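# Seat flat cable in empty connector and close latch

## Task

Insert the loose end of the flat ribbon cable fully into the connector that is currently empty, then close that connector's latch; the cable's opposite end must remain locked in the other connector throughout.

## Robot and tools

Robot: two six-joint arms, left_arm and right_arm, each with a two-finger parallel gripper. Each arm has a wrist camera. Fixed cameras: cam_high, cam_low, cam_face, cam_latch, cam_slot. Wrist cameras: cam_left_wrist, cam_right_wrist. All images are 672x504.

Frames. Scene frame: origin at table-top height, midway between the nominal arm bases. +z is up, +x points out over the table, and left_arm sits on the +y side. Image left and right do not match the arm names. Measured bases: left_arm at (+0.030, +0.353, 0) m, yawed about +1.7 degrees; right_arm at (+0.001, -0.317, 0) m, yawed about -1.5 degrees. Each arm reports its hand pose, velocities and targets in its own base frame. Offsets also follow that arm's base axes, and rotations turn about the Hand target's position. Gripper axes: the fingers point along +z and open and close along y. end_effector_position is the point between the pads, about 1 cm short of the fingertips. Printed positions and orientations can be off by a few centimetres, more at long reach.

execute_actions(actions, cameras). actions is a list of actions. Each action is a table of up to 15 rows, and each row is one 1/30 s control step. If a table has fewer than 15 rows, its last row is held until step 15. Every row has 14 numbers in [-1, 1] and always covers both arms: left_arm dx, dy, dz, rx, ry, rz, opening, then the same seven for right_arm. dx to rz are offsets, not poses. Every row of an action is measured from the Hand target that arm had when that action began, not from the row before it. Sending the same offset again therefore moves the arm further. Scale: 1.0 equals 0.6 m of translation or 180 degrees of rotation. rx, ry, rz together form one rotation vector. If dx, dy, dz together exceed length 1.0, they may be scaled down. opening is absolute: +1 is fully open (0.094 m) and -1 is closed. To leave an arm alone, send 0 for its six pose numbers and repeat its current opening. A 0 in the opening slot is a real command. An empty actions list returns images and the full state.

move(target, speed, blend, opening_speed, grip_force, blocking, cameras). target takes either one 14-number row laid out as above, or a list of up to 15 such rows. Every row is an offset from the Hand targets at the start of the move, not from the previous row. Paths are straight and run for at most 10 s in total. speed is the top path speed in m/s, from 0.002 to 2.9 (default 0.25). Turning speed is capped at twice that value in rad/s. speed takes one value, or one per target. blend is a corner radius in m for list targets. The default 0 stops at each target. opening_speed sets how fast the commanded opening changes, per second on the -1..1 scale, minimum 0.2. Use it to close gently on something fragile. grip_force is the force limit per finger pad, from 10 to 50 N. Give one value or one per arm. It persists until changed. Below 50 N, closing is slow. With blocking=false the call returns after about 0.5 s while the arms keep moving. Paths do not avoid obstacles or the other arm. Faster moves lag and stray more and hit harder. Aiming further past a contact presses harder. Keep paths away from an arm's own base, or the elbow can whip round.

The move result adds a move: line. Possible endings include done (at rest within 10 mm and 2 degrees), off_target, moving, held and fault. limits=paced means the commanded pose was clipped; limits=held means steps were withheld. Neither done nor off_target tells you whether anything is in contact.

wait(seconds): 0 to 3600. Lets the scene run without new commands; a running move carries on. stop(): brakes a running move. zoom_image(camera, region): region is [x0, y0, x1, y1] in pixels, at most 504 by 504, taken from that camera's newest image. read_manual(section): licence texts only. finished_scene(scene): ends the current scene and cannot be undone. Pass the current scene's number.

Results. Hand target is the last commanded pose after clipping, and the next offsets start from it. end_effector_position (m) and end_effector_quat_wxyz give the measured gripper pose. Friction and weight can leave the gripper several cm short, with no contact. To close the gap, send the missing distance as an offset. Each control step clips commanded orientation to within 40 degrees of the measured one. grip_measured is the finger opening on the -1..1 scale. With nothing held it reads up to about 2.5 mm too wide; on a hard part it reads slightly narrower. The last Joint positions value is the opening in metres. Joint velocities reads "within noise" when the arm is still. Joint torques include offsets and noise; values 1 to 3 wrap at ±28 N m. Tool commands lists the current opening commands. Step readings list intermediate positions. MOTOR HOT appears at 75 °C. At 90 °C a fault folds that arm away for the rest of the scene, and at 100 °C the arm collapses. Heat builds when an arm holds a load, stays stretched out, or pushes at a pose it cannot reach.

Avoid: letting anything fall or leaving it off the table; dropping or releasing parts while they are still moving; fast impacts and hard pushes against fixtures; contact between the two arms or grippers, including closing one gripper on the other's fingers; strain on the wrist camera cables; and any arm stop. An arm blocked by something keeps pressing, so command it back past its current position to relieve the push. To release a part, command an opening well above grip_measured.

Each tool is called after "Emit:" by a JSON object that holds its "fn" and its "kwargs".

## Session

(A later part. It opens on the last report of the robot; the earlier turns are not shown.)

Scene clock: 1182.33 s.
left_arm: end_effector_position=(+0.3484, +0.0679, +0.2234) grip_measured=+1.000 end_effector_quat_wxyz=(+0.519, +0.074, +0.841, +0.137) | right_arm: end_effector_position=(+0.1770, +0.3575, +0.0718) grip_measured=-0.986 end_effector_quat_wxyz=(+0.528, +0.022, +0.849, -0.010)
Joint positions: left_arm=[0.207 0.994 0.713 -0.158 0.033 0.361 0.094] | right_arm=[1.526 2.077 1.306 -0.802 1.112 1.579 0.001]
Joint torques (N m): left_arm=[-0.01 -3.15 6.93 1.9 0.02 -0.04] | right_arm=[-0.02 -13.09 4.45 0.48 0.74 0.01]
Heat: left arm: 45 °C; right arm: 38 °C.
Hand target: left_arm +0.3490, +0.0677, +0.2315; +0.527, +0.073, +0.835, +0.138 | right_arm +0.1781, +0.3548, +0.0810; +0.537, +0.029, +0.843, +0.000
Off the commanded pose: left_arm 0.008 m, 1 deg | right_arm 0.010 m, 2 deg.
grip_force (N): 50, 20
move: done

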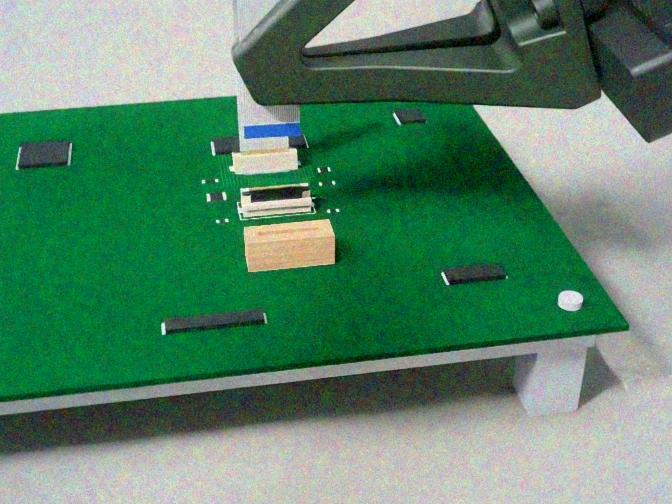

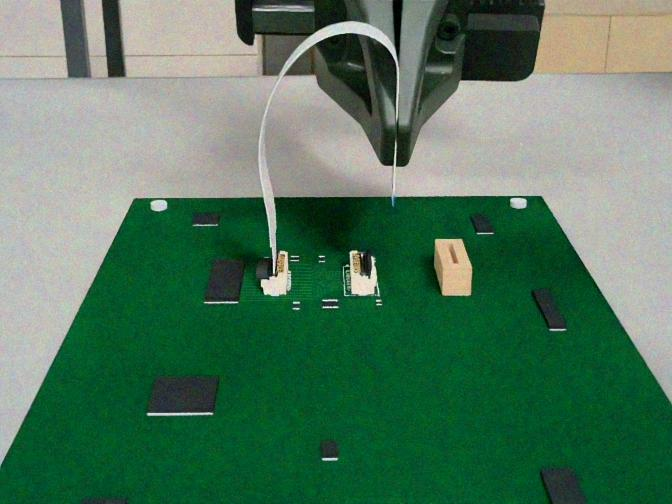

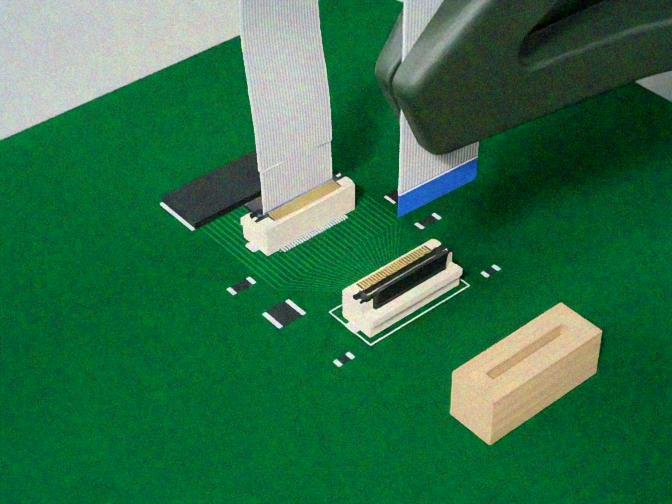

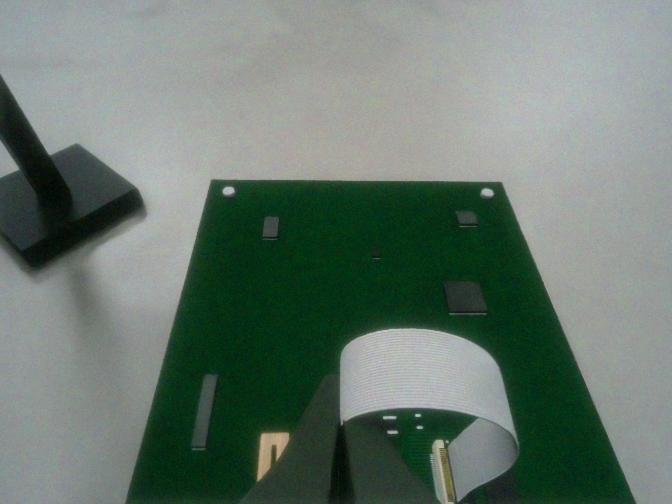

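Emit:
{"fn": "move", "kwargs": {"target": [0,0,0,0,0,0,1, 0,-0.0108,0,0,0,0,-1], "speed": 0.05, "cameras": ["cam_face","cam_latch","cam_slot"]}}

Emit:
{"fn": "zoom_image", "kwargs": {"camera": "cam_latch", "region": [300, 150, 460, 310]}}

Emit:
{"fn": "zoom_image", "kwargs": {"camera": "cam_slot", "region": [300, 130, 520, 350]}}

Scene clock: 1281.23 s.
left_arm: end_effector_position=(+0.3484, +0.0679, +0.2234) grip_measured=+1.000 end_effector_quat_wxyz=(+0.519, +0.074, +0.841, +0.137) | right_arm: end_effector_position=(+0.1767, +0.3513, +0.0725) grip_measured=-0.986 end_effector_quat_wxyz=(+0.528, +0.023, +0.849, -0.009)
Joint positions: left_arm=[0.207 0.994 0.713 -0.158 0.033 0.361 0.094] | right_arm=[1.526 2.054 1.272 -0.788 1.112 1.579 0.001]
Joint torques (N m): left_arm=[-0.01 -3.15 6.93 1.89 0.01 -0.05] | right_arm=[-0.16 -12.78 4.55 0.55 0.71 0.06]
Heat: left arm: 45 °C; right arm: 42 °C.
Hand target: left_arm +0.3490, +0.0677, +0.2315; +0.527, +0.073, +0.835, +0.138 | right_arm +0.1781, +0.3484, +0.0811; +0.537, +0.029, +0.843, +0.000
Off the commanded pose: left_arm 0.008 m, 1 deg | right_arm 0.009 m, 2 deg.
grip_force (N): 50, 20
move: done

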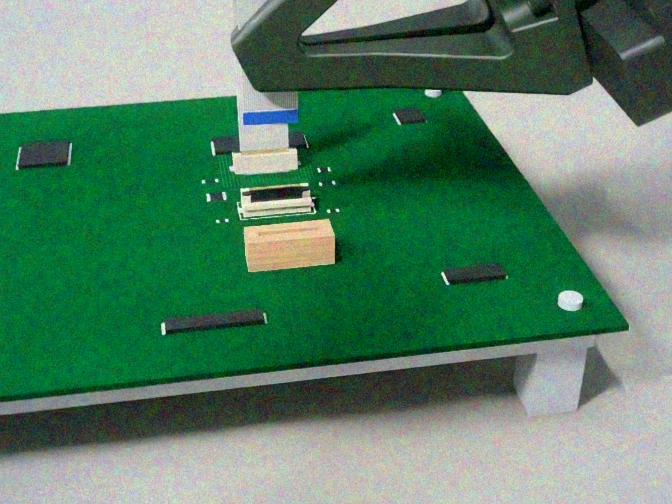

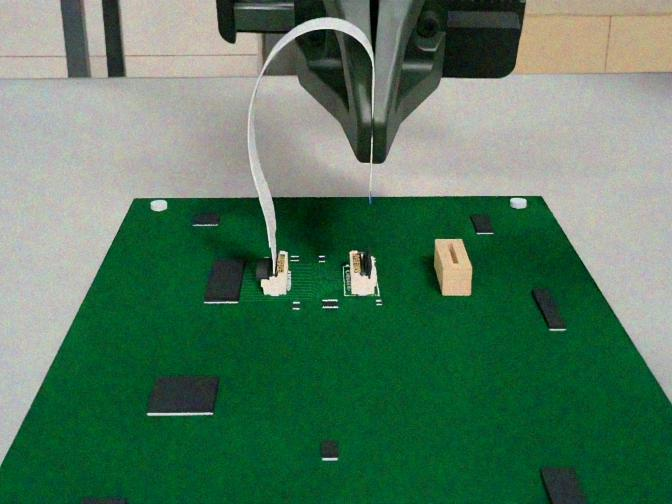

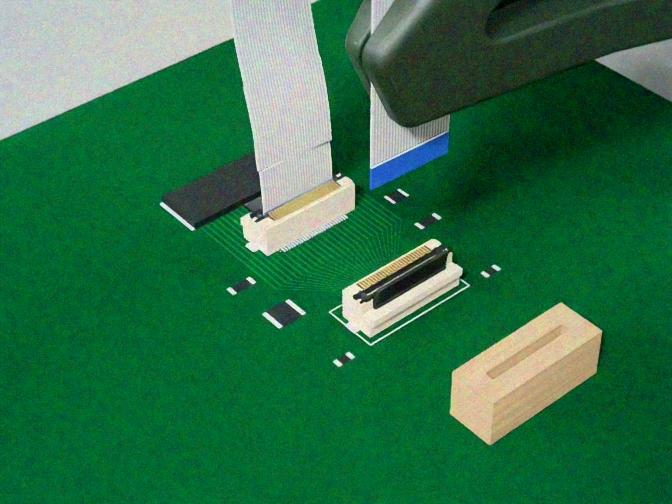

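Scaled by 3.150 from the camera's image (finer frame: 960x720).

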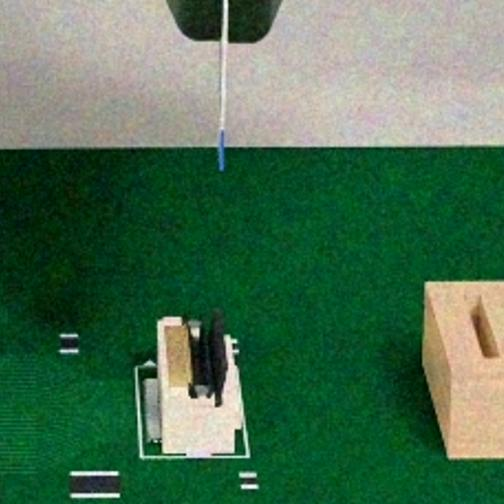

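Scaled by 2.291 from the camera's image (finer frame: 960x720).

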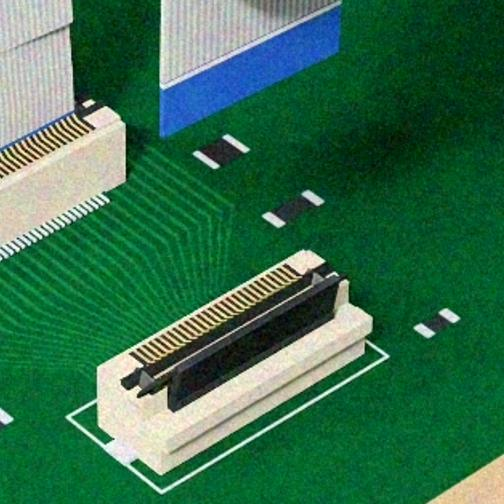

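Emit:
{"fn": "zoom_image", "kwargs": {"camera": "cam_face", "region": [225, 85, 325, 225]}}

Scaled by 3.600 from the camera's image (finer frame: 960x720).

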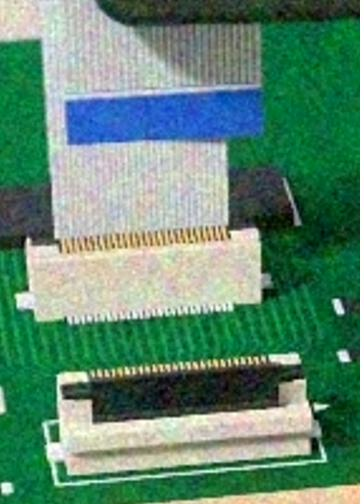

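Emit:
{"fn": "zoom_image", "kwargs": {"camera": "cam_latch", "region": [345, 160, 395, 210]}}

Emit:
{"fn": "zoom_image", "kwargs": {"camera": "cam_latch", "region": [335, 240, 395, 300]}}

Scaled by 10.080 from the camera's image (finer frame: 960x720).

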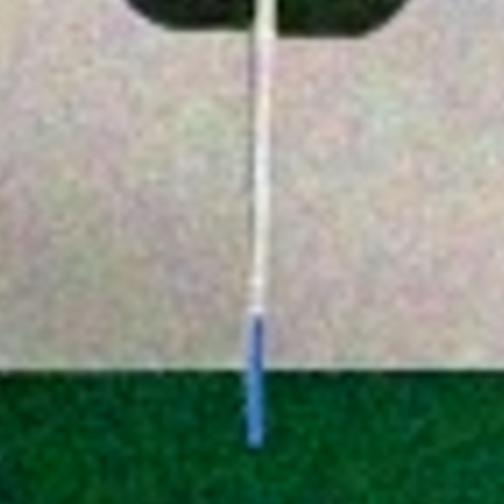

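Scaled by 8.400 from the camera's image (finer frame: 960x720).

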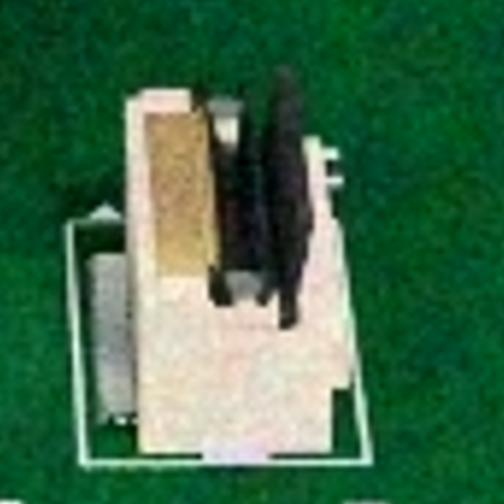

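Emit:
{"fn": "move", "kwargs": {"target": [0,0,0,0,0,0,1, -0.0052,-0.0073,-0.0443,-0.0083,0,0.0167,-1], "speed": 0.05, "cameras": ["cam_face","cam_latch","cam_slot","cam_right_wrist"]}}

Emit:
{"fn": "zoom_image", "kwargs": {"camera": "cam_latch", "region": [330, 180, 430, 300]}}

Emit:
{"fn": "zoom_image", "kwargs": {"camera": "cam_face", "region": [225, 105, 325, 225]}}

Emit:
{"fn": "zoom_image", "kwargs": {"camera": "cam_slot", "region": [320, 160, 500, 340]}}

Scene clock: 1397.27 s.
left_arm: end_effector_position=(+0.3484, +0.0679, +0.2234) grip_measured=+1.000 end_effector_quat_wxyz=(+0.519, +0.074, +0.841, +0.137) | right_arm: end_effector_position=(+0.1765, +0.3461, +0.0486) grip_measured=-0.986 end_effector_quat_wxyz=(+0.529, +0.002, +0.849, -0.002)
Joint positions: left_arm=[0.207 0.994 0.713 -0.158 0.033 0.361 0.094] | right_arm=[1.526 2.053 1.155 -0.593 1.112 1.48 0.001]
Joint torques (N m): left_arm=[0.01 -3.15 6.91 1.89 0.02 -0.04] | right_arm=[0.58 -11.74 4.04 0.59 0.72 -0.02]
Heat: left arm: 45 °C; right arm: 43 °C.
Hand target: left_arm +0.3490, +0.0677, +0.2315; +0.527, +0.073, +0.835, +0.138 | right_arm +0.1750, +0.3440, +0.0545; +0.537, +0.000, +0.844, +0.003
Off the commanded pose: left_arm 0.008 m, 1 deg | right_arm 0.006 m, 1 deg.
grip_force (N): 50, 20
move: done

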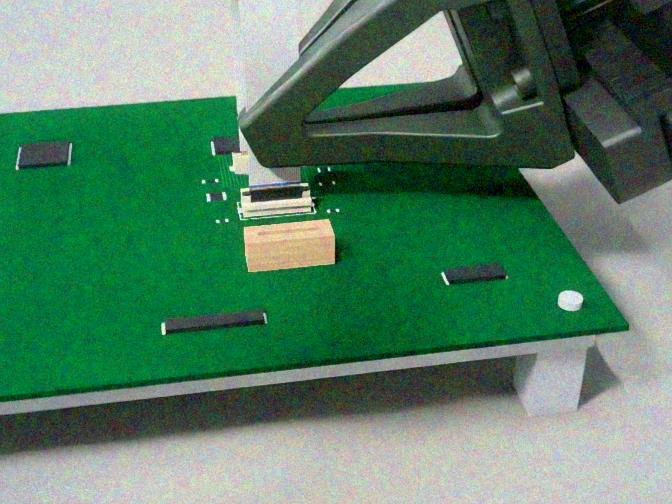

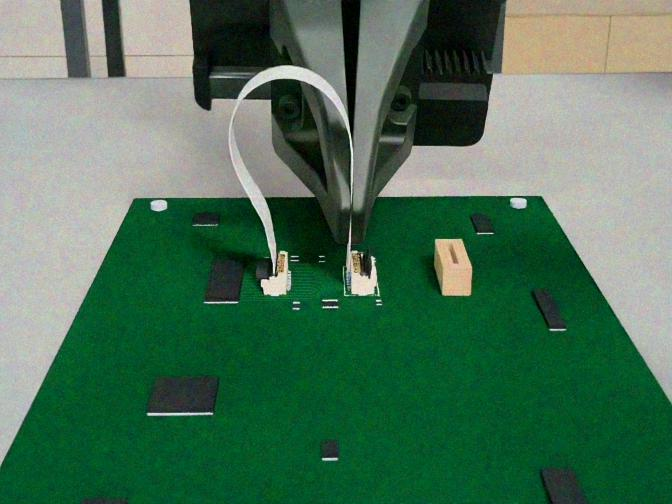

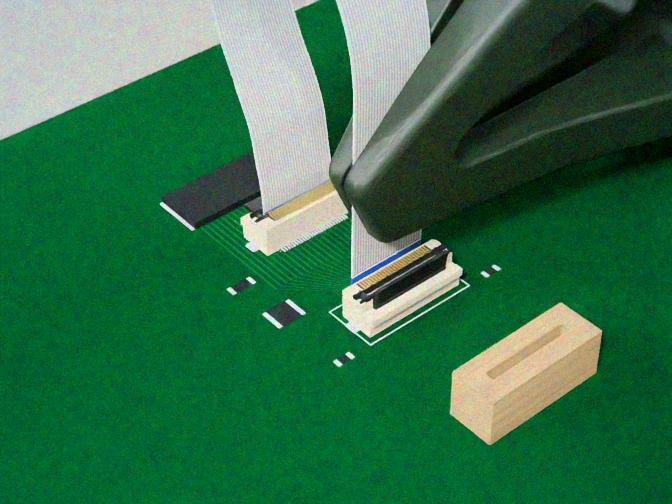

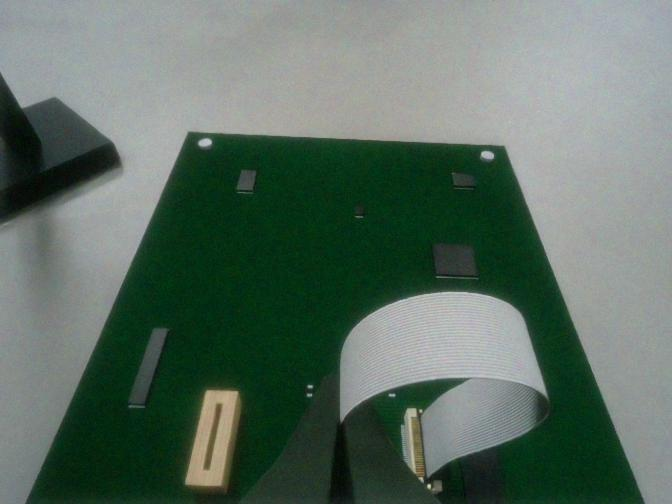

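Scaled by 4.200 from the camera's image (finer frame: 960x720).

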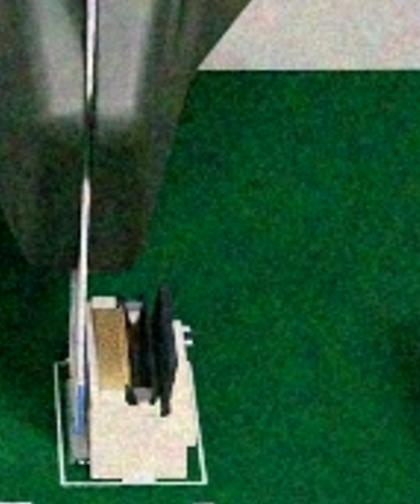

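Scaled by 4.200 from the camera's image (finer frame: 960x720).

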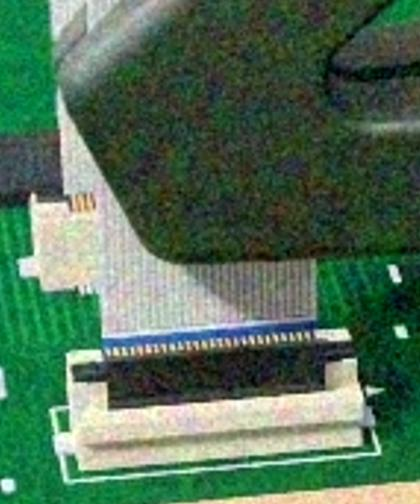

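Scaled by 2.800 from the camera's image (finer frame: 960x720).

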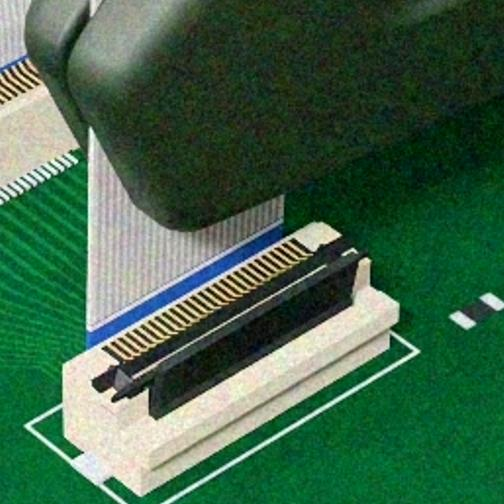

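Emit:
{"fn": "move", "kwargs": {"target": [0,0,0,0,0,0,1, 0,0,0.0208,0,0,0,-1], "speed": 0.05, "cameras": ["cam_face","cam_latch","cam_slot"]}}

Emit:
{"fn": "zoom_image", "kwargs": {"camera": "cam_latch", "region": [330, 180, 430, 300]}}

Emit:
{"fn": "zoom_image", "kwargs": {"camera": "cam_face", "region": [225, 85, 325, 225]}}

Scene clock: 1433.33 s.
left_arm: end_effector_position=(+0.3484, +0.0679, +0.2234) grip_measured=+1.000 end_effector_quat_wxyz=(+0.519, +0.074, +0.841, +0.137) | right_arm: end_effector_position=(+0.1764, +0.3456, +0.0570) grip_measured=-0.986 end_effector_quat_wxyz=(+0.529, +0.003, +0.849, +0.001)
Joint positions: left_arm=[0.207 0.994 0.713 -0.158 0.033 0.361 0.094] | right_arm=[1.526 2.027 1.155 -0.608 1.112 1.477 0.001]
Joint torques (N m): left_arm=[0.01 -3.17 6.93 1.89 0.02 -0.04] | right_arm=[0.53 -12.04 5.67 0.34 0.69 -0.01]
Heat: left arm: 45 °C; right arm: 42 °C.
Hand target: left_arm +0.3490, +0.0677, +0.2315; +0.527, +0.073, +0.835, +0.138 | right_arm +0.1750, +0.3440, +0.0671; +0.537, +0.000, +0.844, +0.003
Off the commanded pose: left_arm 0.008 m, 1 deg | right_arm 0.010 m, 1 deg.
grip_force (N): 50, 20
move: done

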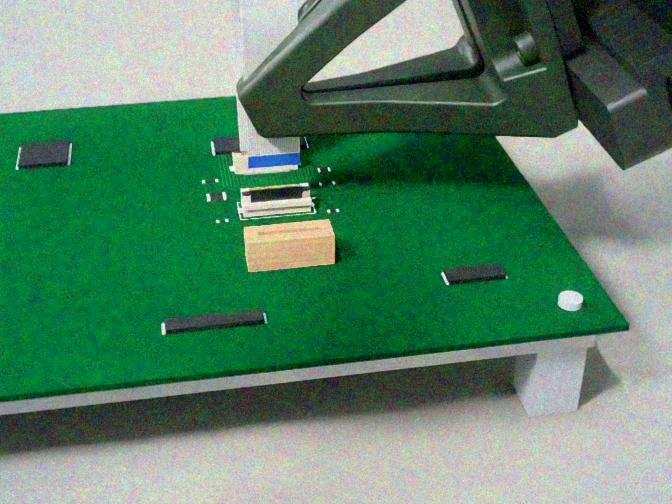

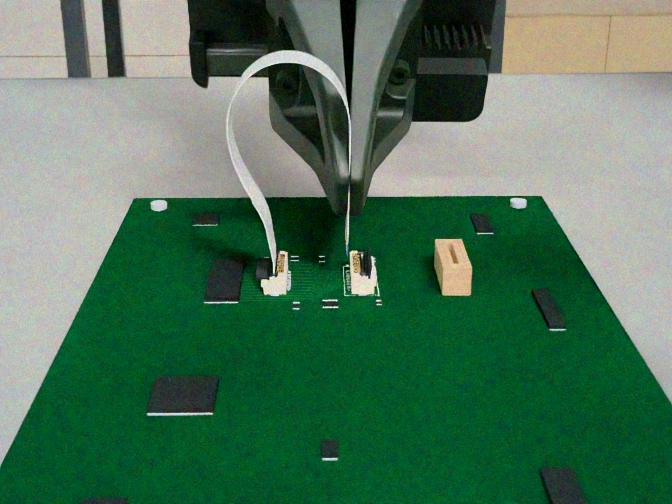

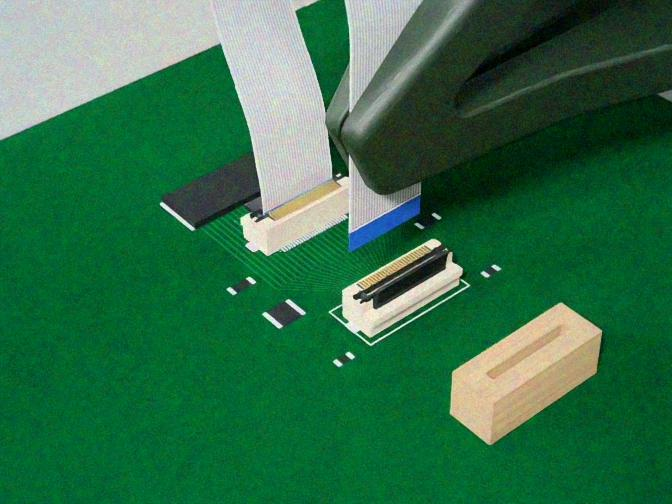

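Scaled by 4.200 from the camera's image (finer frame: 960x720).

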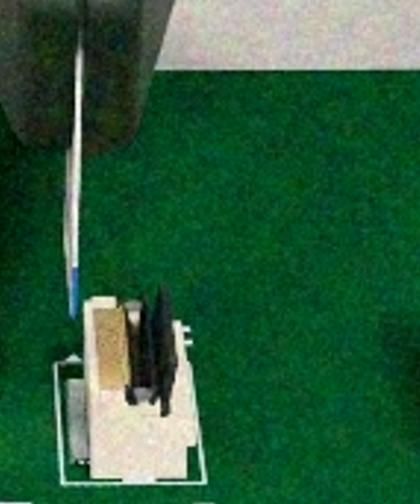

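Scaled by 3.600 from the camera's image (finer frame: 960x720).

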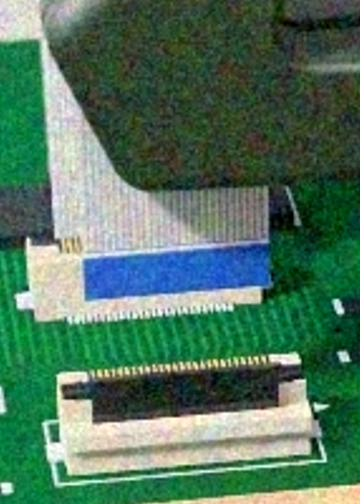

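Emit:
{"fn": "move", "kwargs": {"target": [0,0,0,0,0,0,1, 0.0033,0.0092,0,0,0,0,-1], "speed": 0.05, "cameras": ["cam_face","cam_latch","cam_slot"]}}

Emit:
{"fn": "zoom_image", "kwargs": {"camera": "cam_latch", "region": [330, 180, 430, 300]}}

Emit:
{"fn": "zoom_image", "kwargs": {"camera": "cam_face", "region": [225, 85, 325, 225]}}

Scene clock: 1459.17 s.
left_arm: end_effector_position=(+0.3484, +0.0679, +0.2234) grip_measured=+1.000 end_effector_quat_wxyz=(+0.519, +0.074, +0.841, +0.137) | right_arm: end_effector_position=(+0.1764, +0.3454, +0.0570) grip_measured=-0.986 end_effector_quat_wxyz=(+0.529, -0.002, +0.849, -0.002)
Joint positions: left_arm=[0.207 0.994 0.713 -0.158 0.033 0.361 0.094] | right_arm=[1.526 2.027 1.155 -0.609 1.112 1.466 0.001]
Joint torques (N m): left_arm=[-0.01 -3.17 6.94 1.89 0.01 -0.04] | right_arm=[0.18 -10.73 7.68 0.39 0.72 -0.03]
Heat: left arm: 45 °C; right arm: 40 °C.
Hand target: left_arm +0.3490, +0.0677, +0.2315; +0.527, +0.073, +0.835, +0.138 | right_arm +0.1769, +0.3495, +0.0671; +0.537, +0.000, +0.844, +0.003
Off the commanded pose: left_arm 0.008 m, 1 deg | right_arm 0.011 m, 1 deg.
grip_force (N): 50, 20
move: off_target (right_arm)

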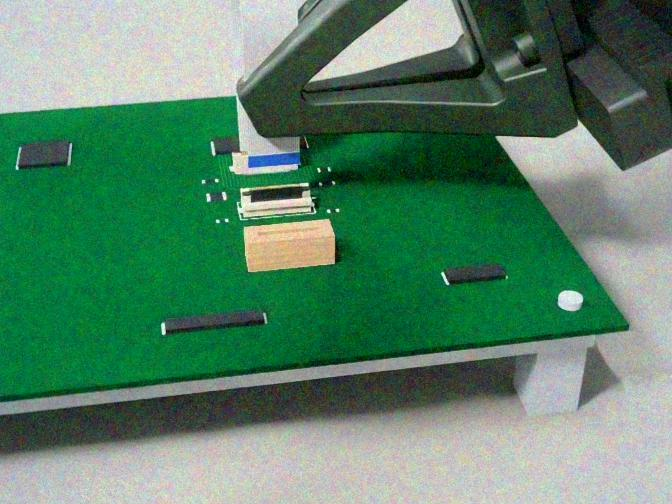

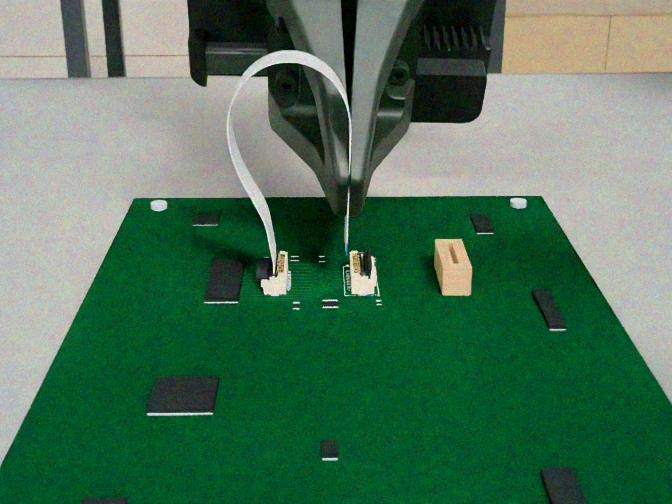

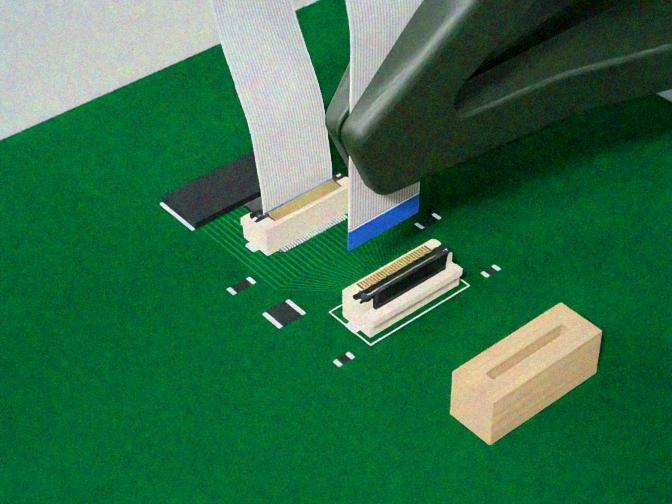

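Scaled by 4.200 from the camera's image (finer frame: 960x720).

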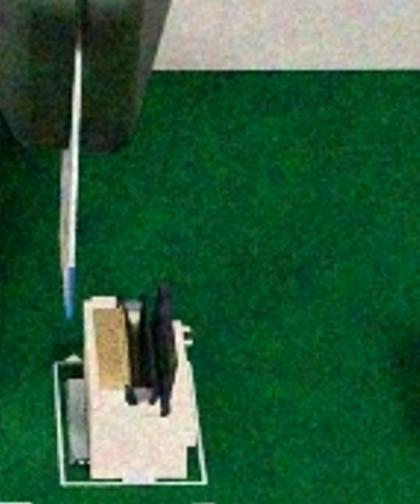

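Scaled by 3.600 from the camera's image (finer frame: 960x720).

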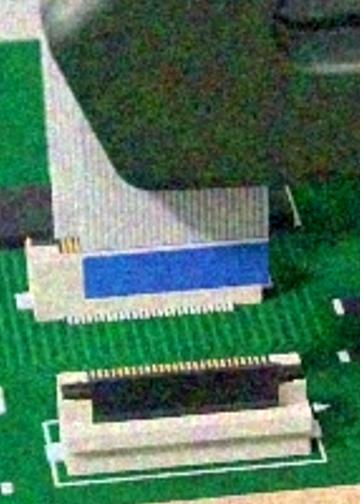

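Emit:
{"fn": "move", "kwargs": {"target": [0,0,0,0,0,0,1, 0,0.0083,0,0,0,0,-1], "speed": 0.05, "cameras": ["cam_latch"]}}

Emit:
{"fn": "zoom_image", "kwargs": {"camera": "cam_latch", "region": [330, 180, 430, 300]}}

Scene clock: 1467.40 s.
left_arm: end_effector_position=(+0.3484, +0.0679, +0.2234) grip_measured=+1.000 end_effector_quat_wxyz=(+0.519, +0.074, +0.841, +0.137) | right_arm: end_effector_position=(+0.1766, +0.3499, +0.0607) grip_measured=-0.986 end_effector_quat_wxyz=(+0.529, +0.001, +0.849, +0.003)
Joint positions: left_arm=[0.207 0.994 0.713 -0.158 0.033 0.361 0.094] | right_arm=[1.526 2.027 1.172 -0.614 1.112 1.465 0.001]
Joint torques (N m): left_arm=[-0.02 -3.17 6.93 1.89 0.02 -0.05] | right_arm=[0.03 -9.39 8.47 0.36 0.67 -0.03]
Heat: left arm: 45 °C; right arm: 40 °C.
Hand target: left_arm +0.3490, +0.0677, +0.2315; +0.527, +0.073, +0.835, +0.138 | right_arm +0.1769, +0.3544, +0.0670; +0.537, +0.000, +0.844, +0.003
Off the commanded pose: left_arm 0.008 m, 1 deg | right_arm 0.008 m, 1 deg.
grip_force (N): 50, 20
move: done

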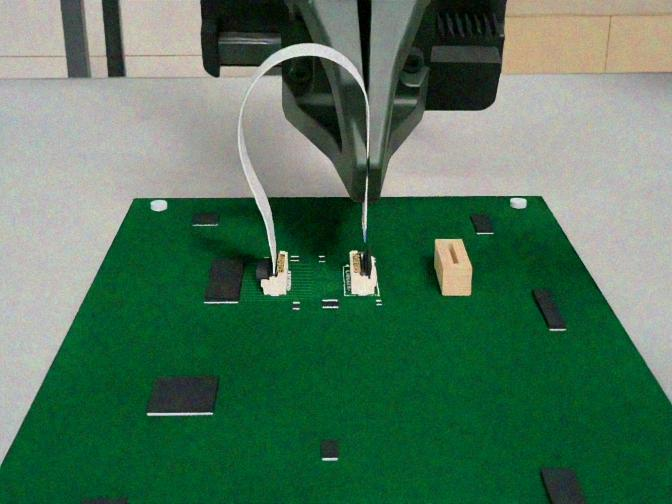

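Scaled by 4.200 from the camera's image (finer frame: 960x720).

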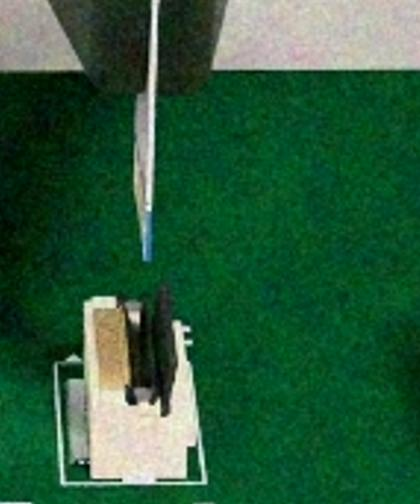

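Emit:
{"fn": "move", "kwargs": {"target": [0,0,0,0,0,0,1, 0,0,-0.0117,0,0,0,-1], "speed": 0.05, "cameras": ["cam_face","cam_latch","cam_slot"]}}

Emit:
{"fn": "zoom_image", "kwargs": {"camera": "cam_latch", "region": [330, 200, 410, 300]}}

Emit:
{"fn": "zoom_image", "kwargs": {"camera": "cam_face", "region": [225, 105, 325, 225]}}

Emit:
{"fn": "zoom_image", "kwargs": {"camera": "cam_slot", "region": [320, 160, 500, 340]}}

Scene clock: 1492.97 s.
left_arm: end_effector_position=(+0.3484, +0.0679, +0.2234) grip_measured=+1.000 end_effector_quat_wxyz=(+0.519, +0.074, +0.841, +0.137) | right_arm: end_effector_position=(+0.1766, +0.3498, +0.0607) grip_measured=-0.986 end_effector_quat_wxyz=(+0.529, +0.001, +0.849, +0.003)
Joint positions: left_arm=[0.207 0.994 0.713 -0.158 0.033 0.361 0.094] | right_arm=[1.526 2.027 1.172 -0.614 1.112 1.465 0.001]
Joint torques (N m): left_arm=[-0.01 -3.17 6.94 1.89 0.02 -0.04] | right_arm=[0.17 -7.84 7.66 0.65 0.71 0.03]
Heat: left arm: 45 °C; right arm: 39 °C.
Hand target: left_arm +0.3490, +0.0677, +0.2315; +0.527, +0.073, +0.835, +0.138 | right_arm +0.1769, +0.3544, +0.0600; +0.537, +0.000, +0.844, +0.003
Off the commanded pose: left_arm 0.008 m, 1 deg | right_arm 0.005 m, 1 deg.
grip_force (N): 50, 20
move: done

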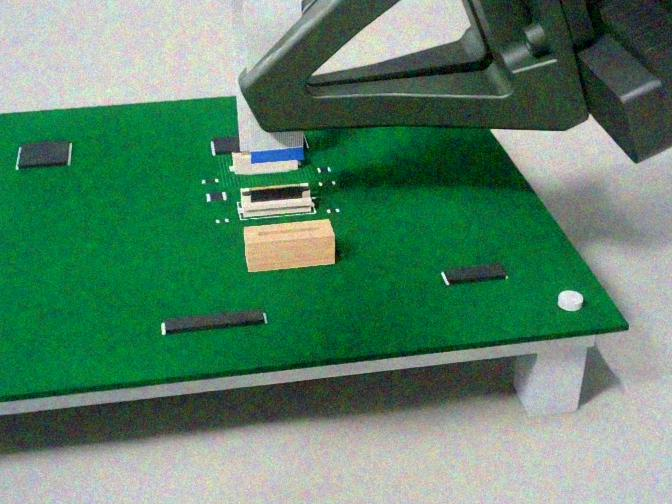

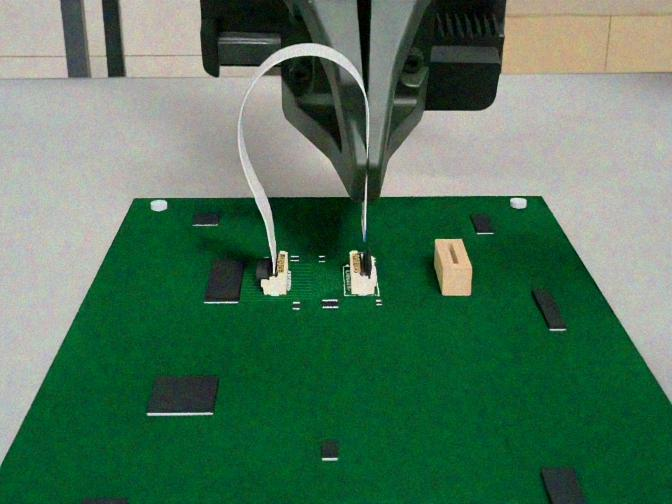

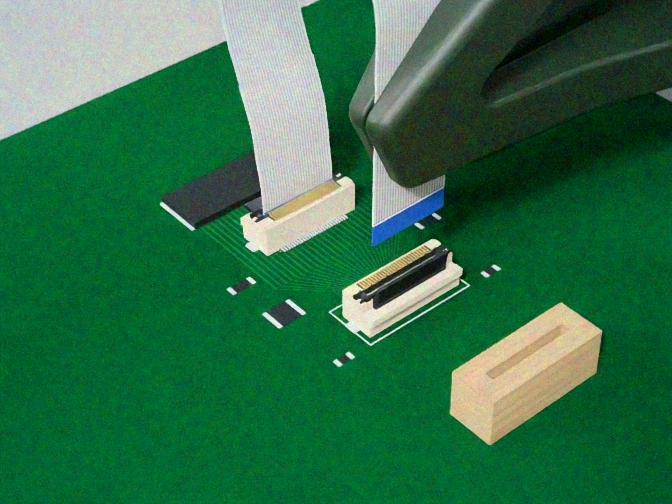

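Scaled by 5.040 from the camera's image (finer frame: 960x720).

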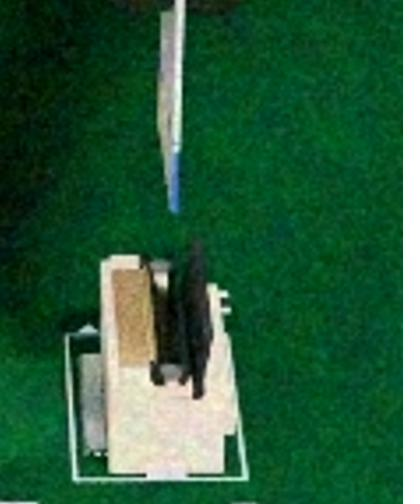

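Scaled by 4.200 from the camera's image (finer frame: 960x720).

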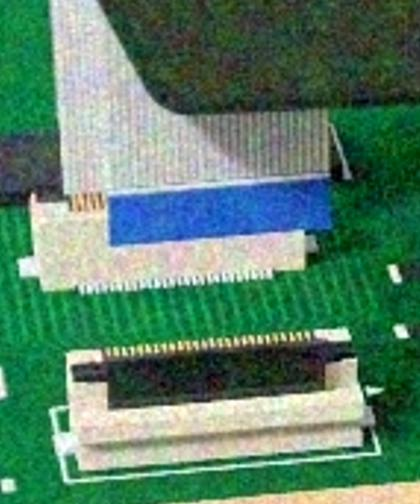

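Scaled by 2.800 from the camera's image (finer frame: 960x720).

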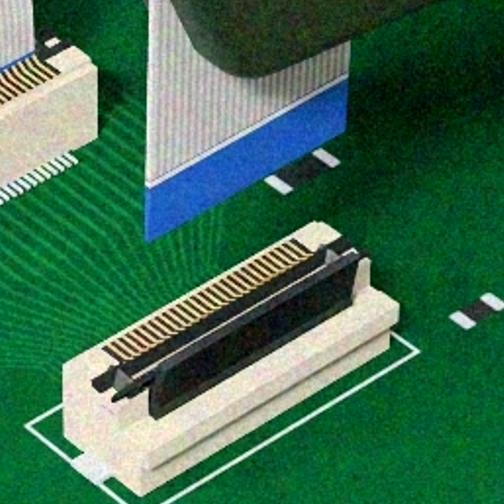

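Emit:
{"fn": "move", "kwargs": {"target": [0,0,0,0,0,0,1, 0.0053,0,-0.01,0,0,0,-1], "speed": 0.05, "cameras": ["cam_face","cam_latch","cam_slot"]}}

Emit:
{"fn": "zoom_image", "kwargs": {"camera": "cam_latch", "region": [330, 200, 410, 300]}}

Emit:
{"fn": "zoom_image", "kwargs": {"camera": "cam_face", "region": [225, 105, 325, 225]}}

Scene clock: 1534.73 s.
left_arm: end_effector_position=(+0.3484, +0.0679, +0.2234) grip_measured=+1.000 end_effector_quat_wxyz=(+0.519, +0.074, +0.841, +0.137) | right_arm: end_effector_position=(+0.1768, +0.3547, +0.0571) grip_measured=-0.986 end_effector_quat_wxyz=(+0.530, +0.000, +0.848, +0.009)
Joint positions: left_arm=[0.207 0.994 0.713 -0.158 0.033 0.361 0.094] | right_arm=[1.526 2.04 1.172 -0.577 1.112 1.448 0.001]
Joint torques (N m): left_arm=[-0.01 -3.17 6.94 1.89 0.01 -0.04] | right_arm=[-0.4 -8.24 6.48 0.67 0.73 -0.05]
Heat: left arm: 45 °C; right arm: 38 °C.
Hand target: left_arm +0.3490, +0.0677, +0.2315; +0.527, +0.073, +0.835, +0.138 | right_arm +0.1801, +0.3544, +0.0540; +0.537, +0.000, +0.844, +0.003
Off the commanded pose: left_arm 0.008 m, 1 deg | right_arm 0.005 m, 1 deg.
grip_force (N): 50, 20
move: done

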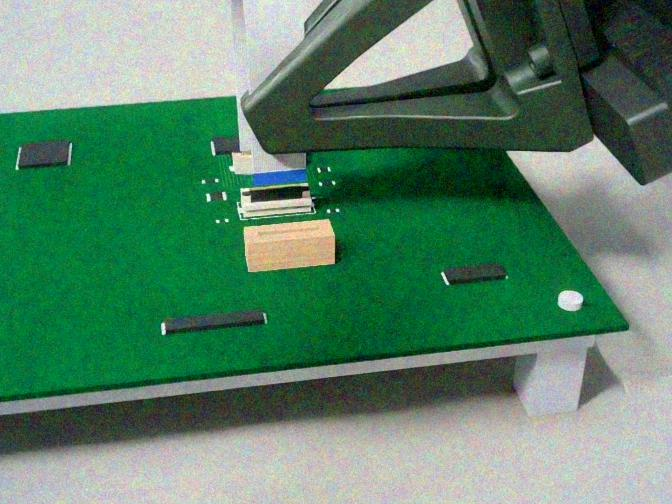

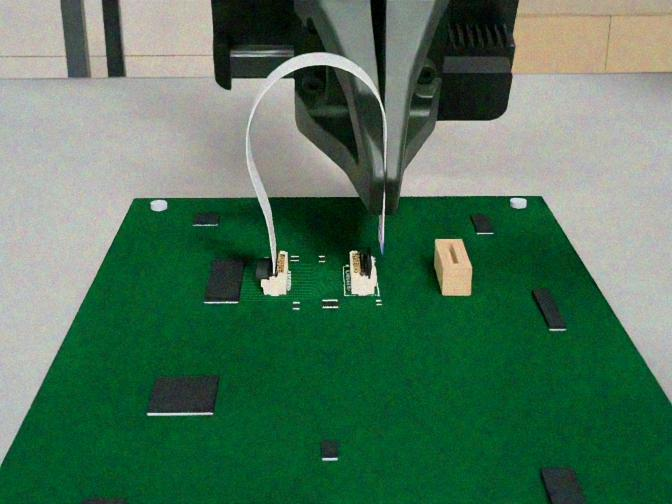

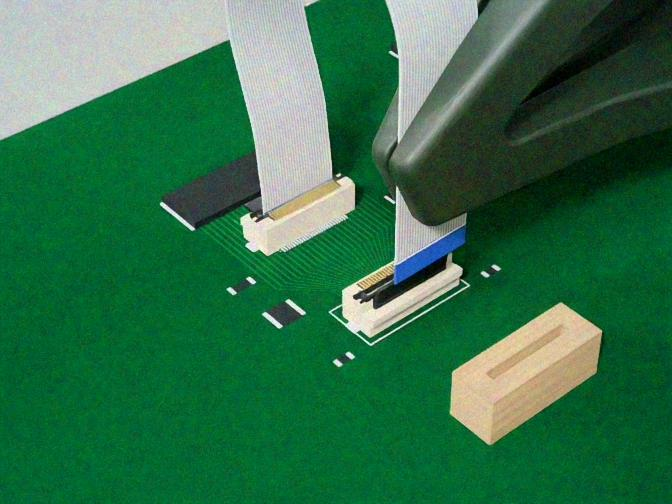

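Scaled by 5.040 from the camera's image (finer frame: 960x720).

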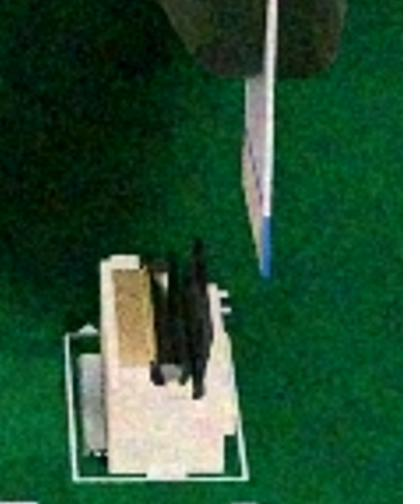

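Scaled by 4.200 from the camera's image (finer frame: 960x720).

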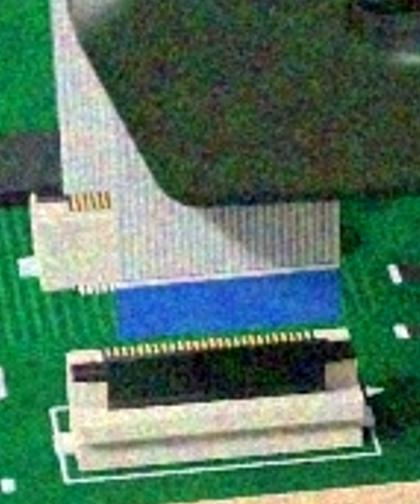

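Emit:
{"fn": "move", "kwargs": {"target": [0,0,0,0,0,0,1, 0.001,-0.0083,0.0333,0,0,0,-1], "speed": 0.05, "cameras": []}}

Scene clock: 1620.10 s.
left_arm: end_effector_position=(+0.3484, +0.0679, +0.2234) grip_measured=+1.000 end_effector_quat_wxyz=(+0.519, +0.074, +0.841, +0.137) | right_arm: end_effector_position=(+0.1767, +0.3512, +0.0618) grip_measured=-0.986 end_effector_quat_wxyz=(+0.529, -0.007, +0.848, +0.001)
Joint positions: left_arm=[0.207 0.994 0.713 -0.158 0.033 0.361 0.094] | right_arm=[1.526 2.025 1.172 -0.606 1.112 1.44 0.001]
Joint torques (N m): left_arm=[-0.01 -3.17 6.91 1.89 0.02 -0.04] | right_arm=[-0.64 -12.18 6.61 0.42 0.68 -0.04]
Heat: left arm: 45 °C; right arm: 38 °C.
Hand target: left_arm +0.3490, +0.0677, +0.2315; +0.527, +0.073, +0.835, +0.138 | right_arm +0.1807, +0.3494, +0.0739; +0.537, +0.000, +0.844, +0.003
Off the commanded pose: left_arm 0.008 m, 1 deg | right_arm 0.013 m, 1 deg.
grip_force (N): 50, 20
move: off_target (right_arm)

Emit:
{"fn": "move", "kwargs": {"target": [0,0,0,0,0,0,1, 0.0075,0,0.003,0,0,-0.0067,-1], "speed": 0.05, "cameras": []}}

Scene clock: 1650.70 s.
left_arm: end_effector_position=(+0.3484, +0.0679, +0.2234) grip_measured=+1.000 end_effector_quat_wxyz=(+0.519, +0.074, +0.841, +0.137) | right_arm: end_effector_position=(+0.1807, +0.3441, +0.0613) grip_measured=-0.986 end_effector_quat_wxyz=(+0.528, -0.007, +0.849, -0.014)
Joint positions: left_arm=[0.207 0.994 0.713 -0.158 0.033 0.361 0.094] | right_arm=[1.514 2.025 1.172 -0.639 1.112 1.448 0.001]
Joint torques (N m): left_arm=[0.01 -3.17 6.93 1.89 0.02 -0.04] | right_arm=[-0.68 -11.26 8.92 0.3 0.7 0.1]
Heat: left arm: 45 °C; right arm: 40 °C.
Hand target: left_arm +0.3490, +0.0677, +0.2315; +0.527, +0.073, +0.835, +0.138 | right_arm +0.1852, +0.3494, +0.0757; +0.537, +0.009, +0.844, -0.003
Off the commanded pose: left_arm 0.008 m, 1 deg | right_arm 0.016 m, 2 deg.
grip_force (N): 50, 20
move: off_target (right_arm)

Emit:
{"fn": "move", "kwargs": {"target": [0,0,0,0,0,0,1, -0.0203,0.0003,-0.0208,0,0,-0.0028,-1], "speed": 0.05, "cameras": ["cam_face","cam_latch"]}}

Emit:
{"fn": "zoom_image", "kwargs": {"camera": "cam_latch", "region": [330, 200, 410, 300]}}

Emit:
{"fn": "zoom_image", "kwargs": {"camera": "cam_face", "region": [225, 105, 325, 225]}}

Scene clock: 1675.90 s.
left_arm: end_effector_position=(+0.3484, +0.0679, +0.2234) grip_measured=+1.000 end_effector_quat_wxyz=(+0.519, +0.074, +0.841, +0.137) | right_arm: end_effector_position=(+0.1737, +0.3451, +0.0619) grip_measured=-0.986 end_effector_quat_wxyz=(+0.529, +0.013, +0.849, -0.003)
Joint positions: left_arm=[0.207 0.994 0.713 -0.158 0.033 0.361 0.094] | right_arm=[1.534 2.037 1.195 -0.696 1.114 1.545 0.001]
Joint torques (N m): left_arm=[-0.01 -3.15 6.94 1.89 0.02 -0.04] | right_arm=[0.54 -8.06 8.51 0.27 0.71 0.11]
Heat: left arm: 45 °C; right arm: 40 °C.
Hand target: left_arm +0.3490, +0.0677, +0.2315; +0.527, +0.073, +0.835, +0.138 | right_arm +0.1731, +0.3496, +0.0632; +0.537, +0.012, +0.844, -0.005
Off the commanded pose: left_arm 0.008 m, 1 deg | right_arm 0.005 m, 1 deg.
grip_force (N): 50, 20
move: done

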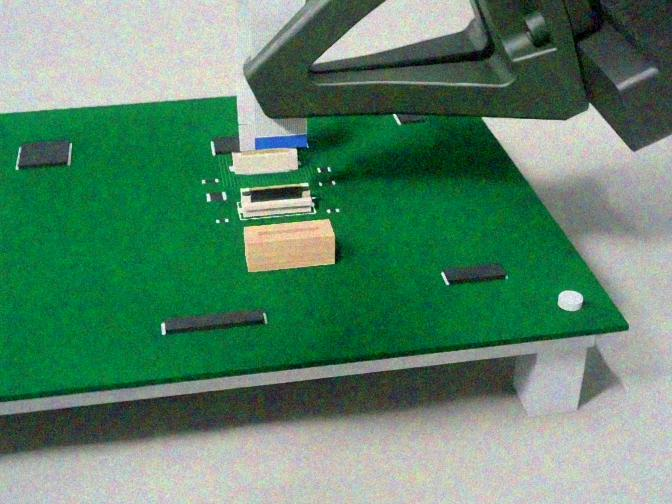

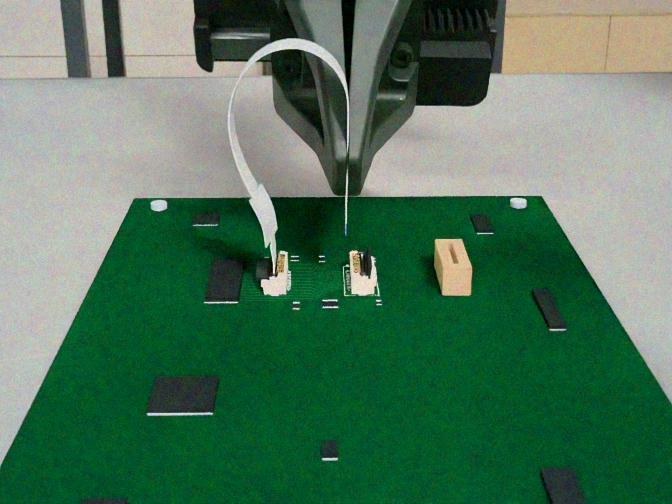

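Scaled by 5.040 from the camera's image (finer frame: 960x720).

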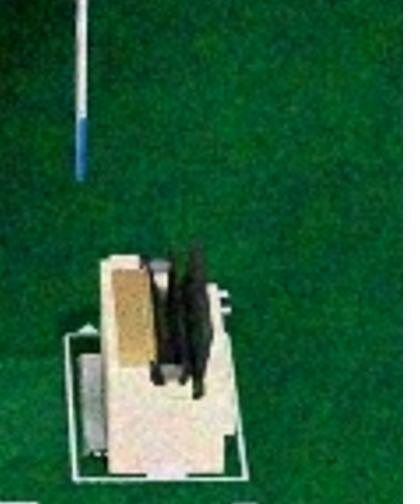

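Scaled by 4.200 from the camera's image (finer frame: 960x720).

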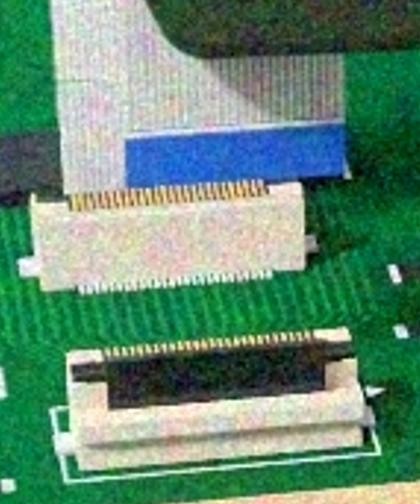

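Emit:
{"fn": "move", "kwargs": {"target": [0,0,0,0,0,0,1, 0.0147,0.008,-0.0012,0,0,0.0036,-1], "speed": 0.05, "cameras": []}}

Scene clock: 1713.73 s.
left_arm: end_effector_position=(+0.3484, +0.0679, +0.2234) grip_measured=+1.000 end_effector_quat_wxyz=(+0.519, +0.074, +0.841, +0.137) | right_arm: end_effector_position=(+0.1780, +0.3504, +0.0623) grip_measured=-0.986 end_effector_quat_wxyz=(+0.529, +0.004, +0.849, -0.002)
Joint positions: left_arm=[0.207 0.994 0.713 -0.158 0.033 0.361 0.094] | right_arm=[1.522 2.037 1.195 -0.648 1.114 1.482 0.001]
Joint torques (N m): left_arm=[-0.01 -3.15 6.93 1.89 0.02 -0.05] | right_arm=[-0.55 -8.25 7.88 0.6 0.66 -0.07]
Heat: left arm: 45 °C; right arm: 39 °C.
Hand target: left_arm +0.3490, +0.0677, +0.2315; +0.527, +0.073, +0.835, +0.138 | right_arm +0.1818, +0.3544, +0.0624; +0.537, +0.007, +0.844, -0.002
Off the commanded pose: left_arm 0.008 m, 1 deg | right_arm 0.006 m, 1 deg.
grip_force (N): 50, 20
move: done


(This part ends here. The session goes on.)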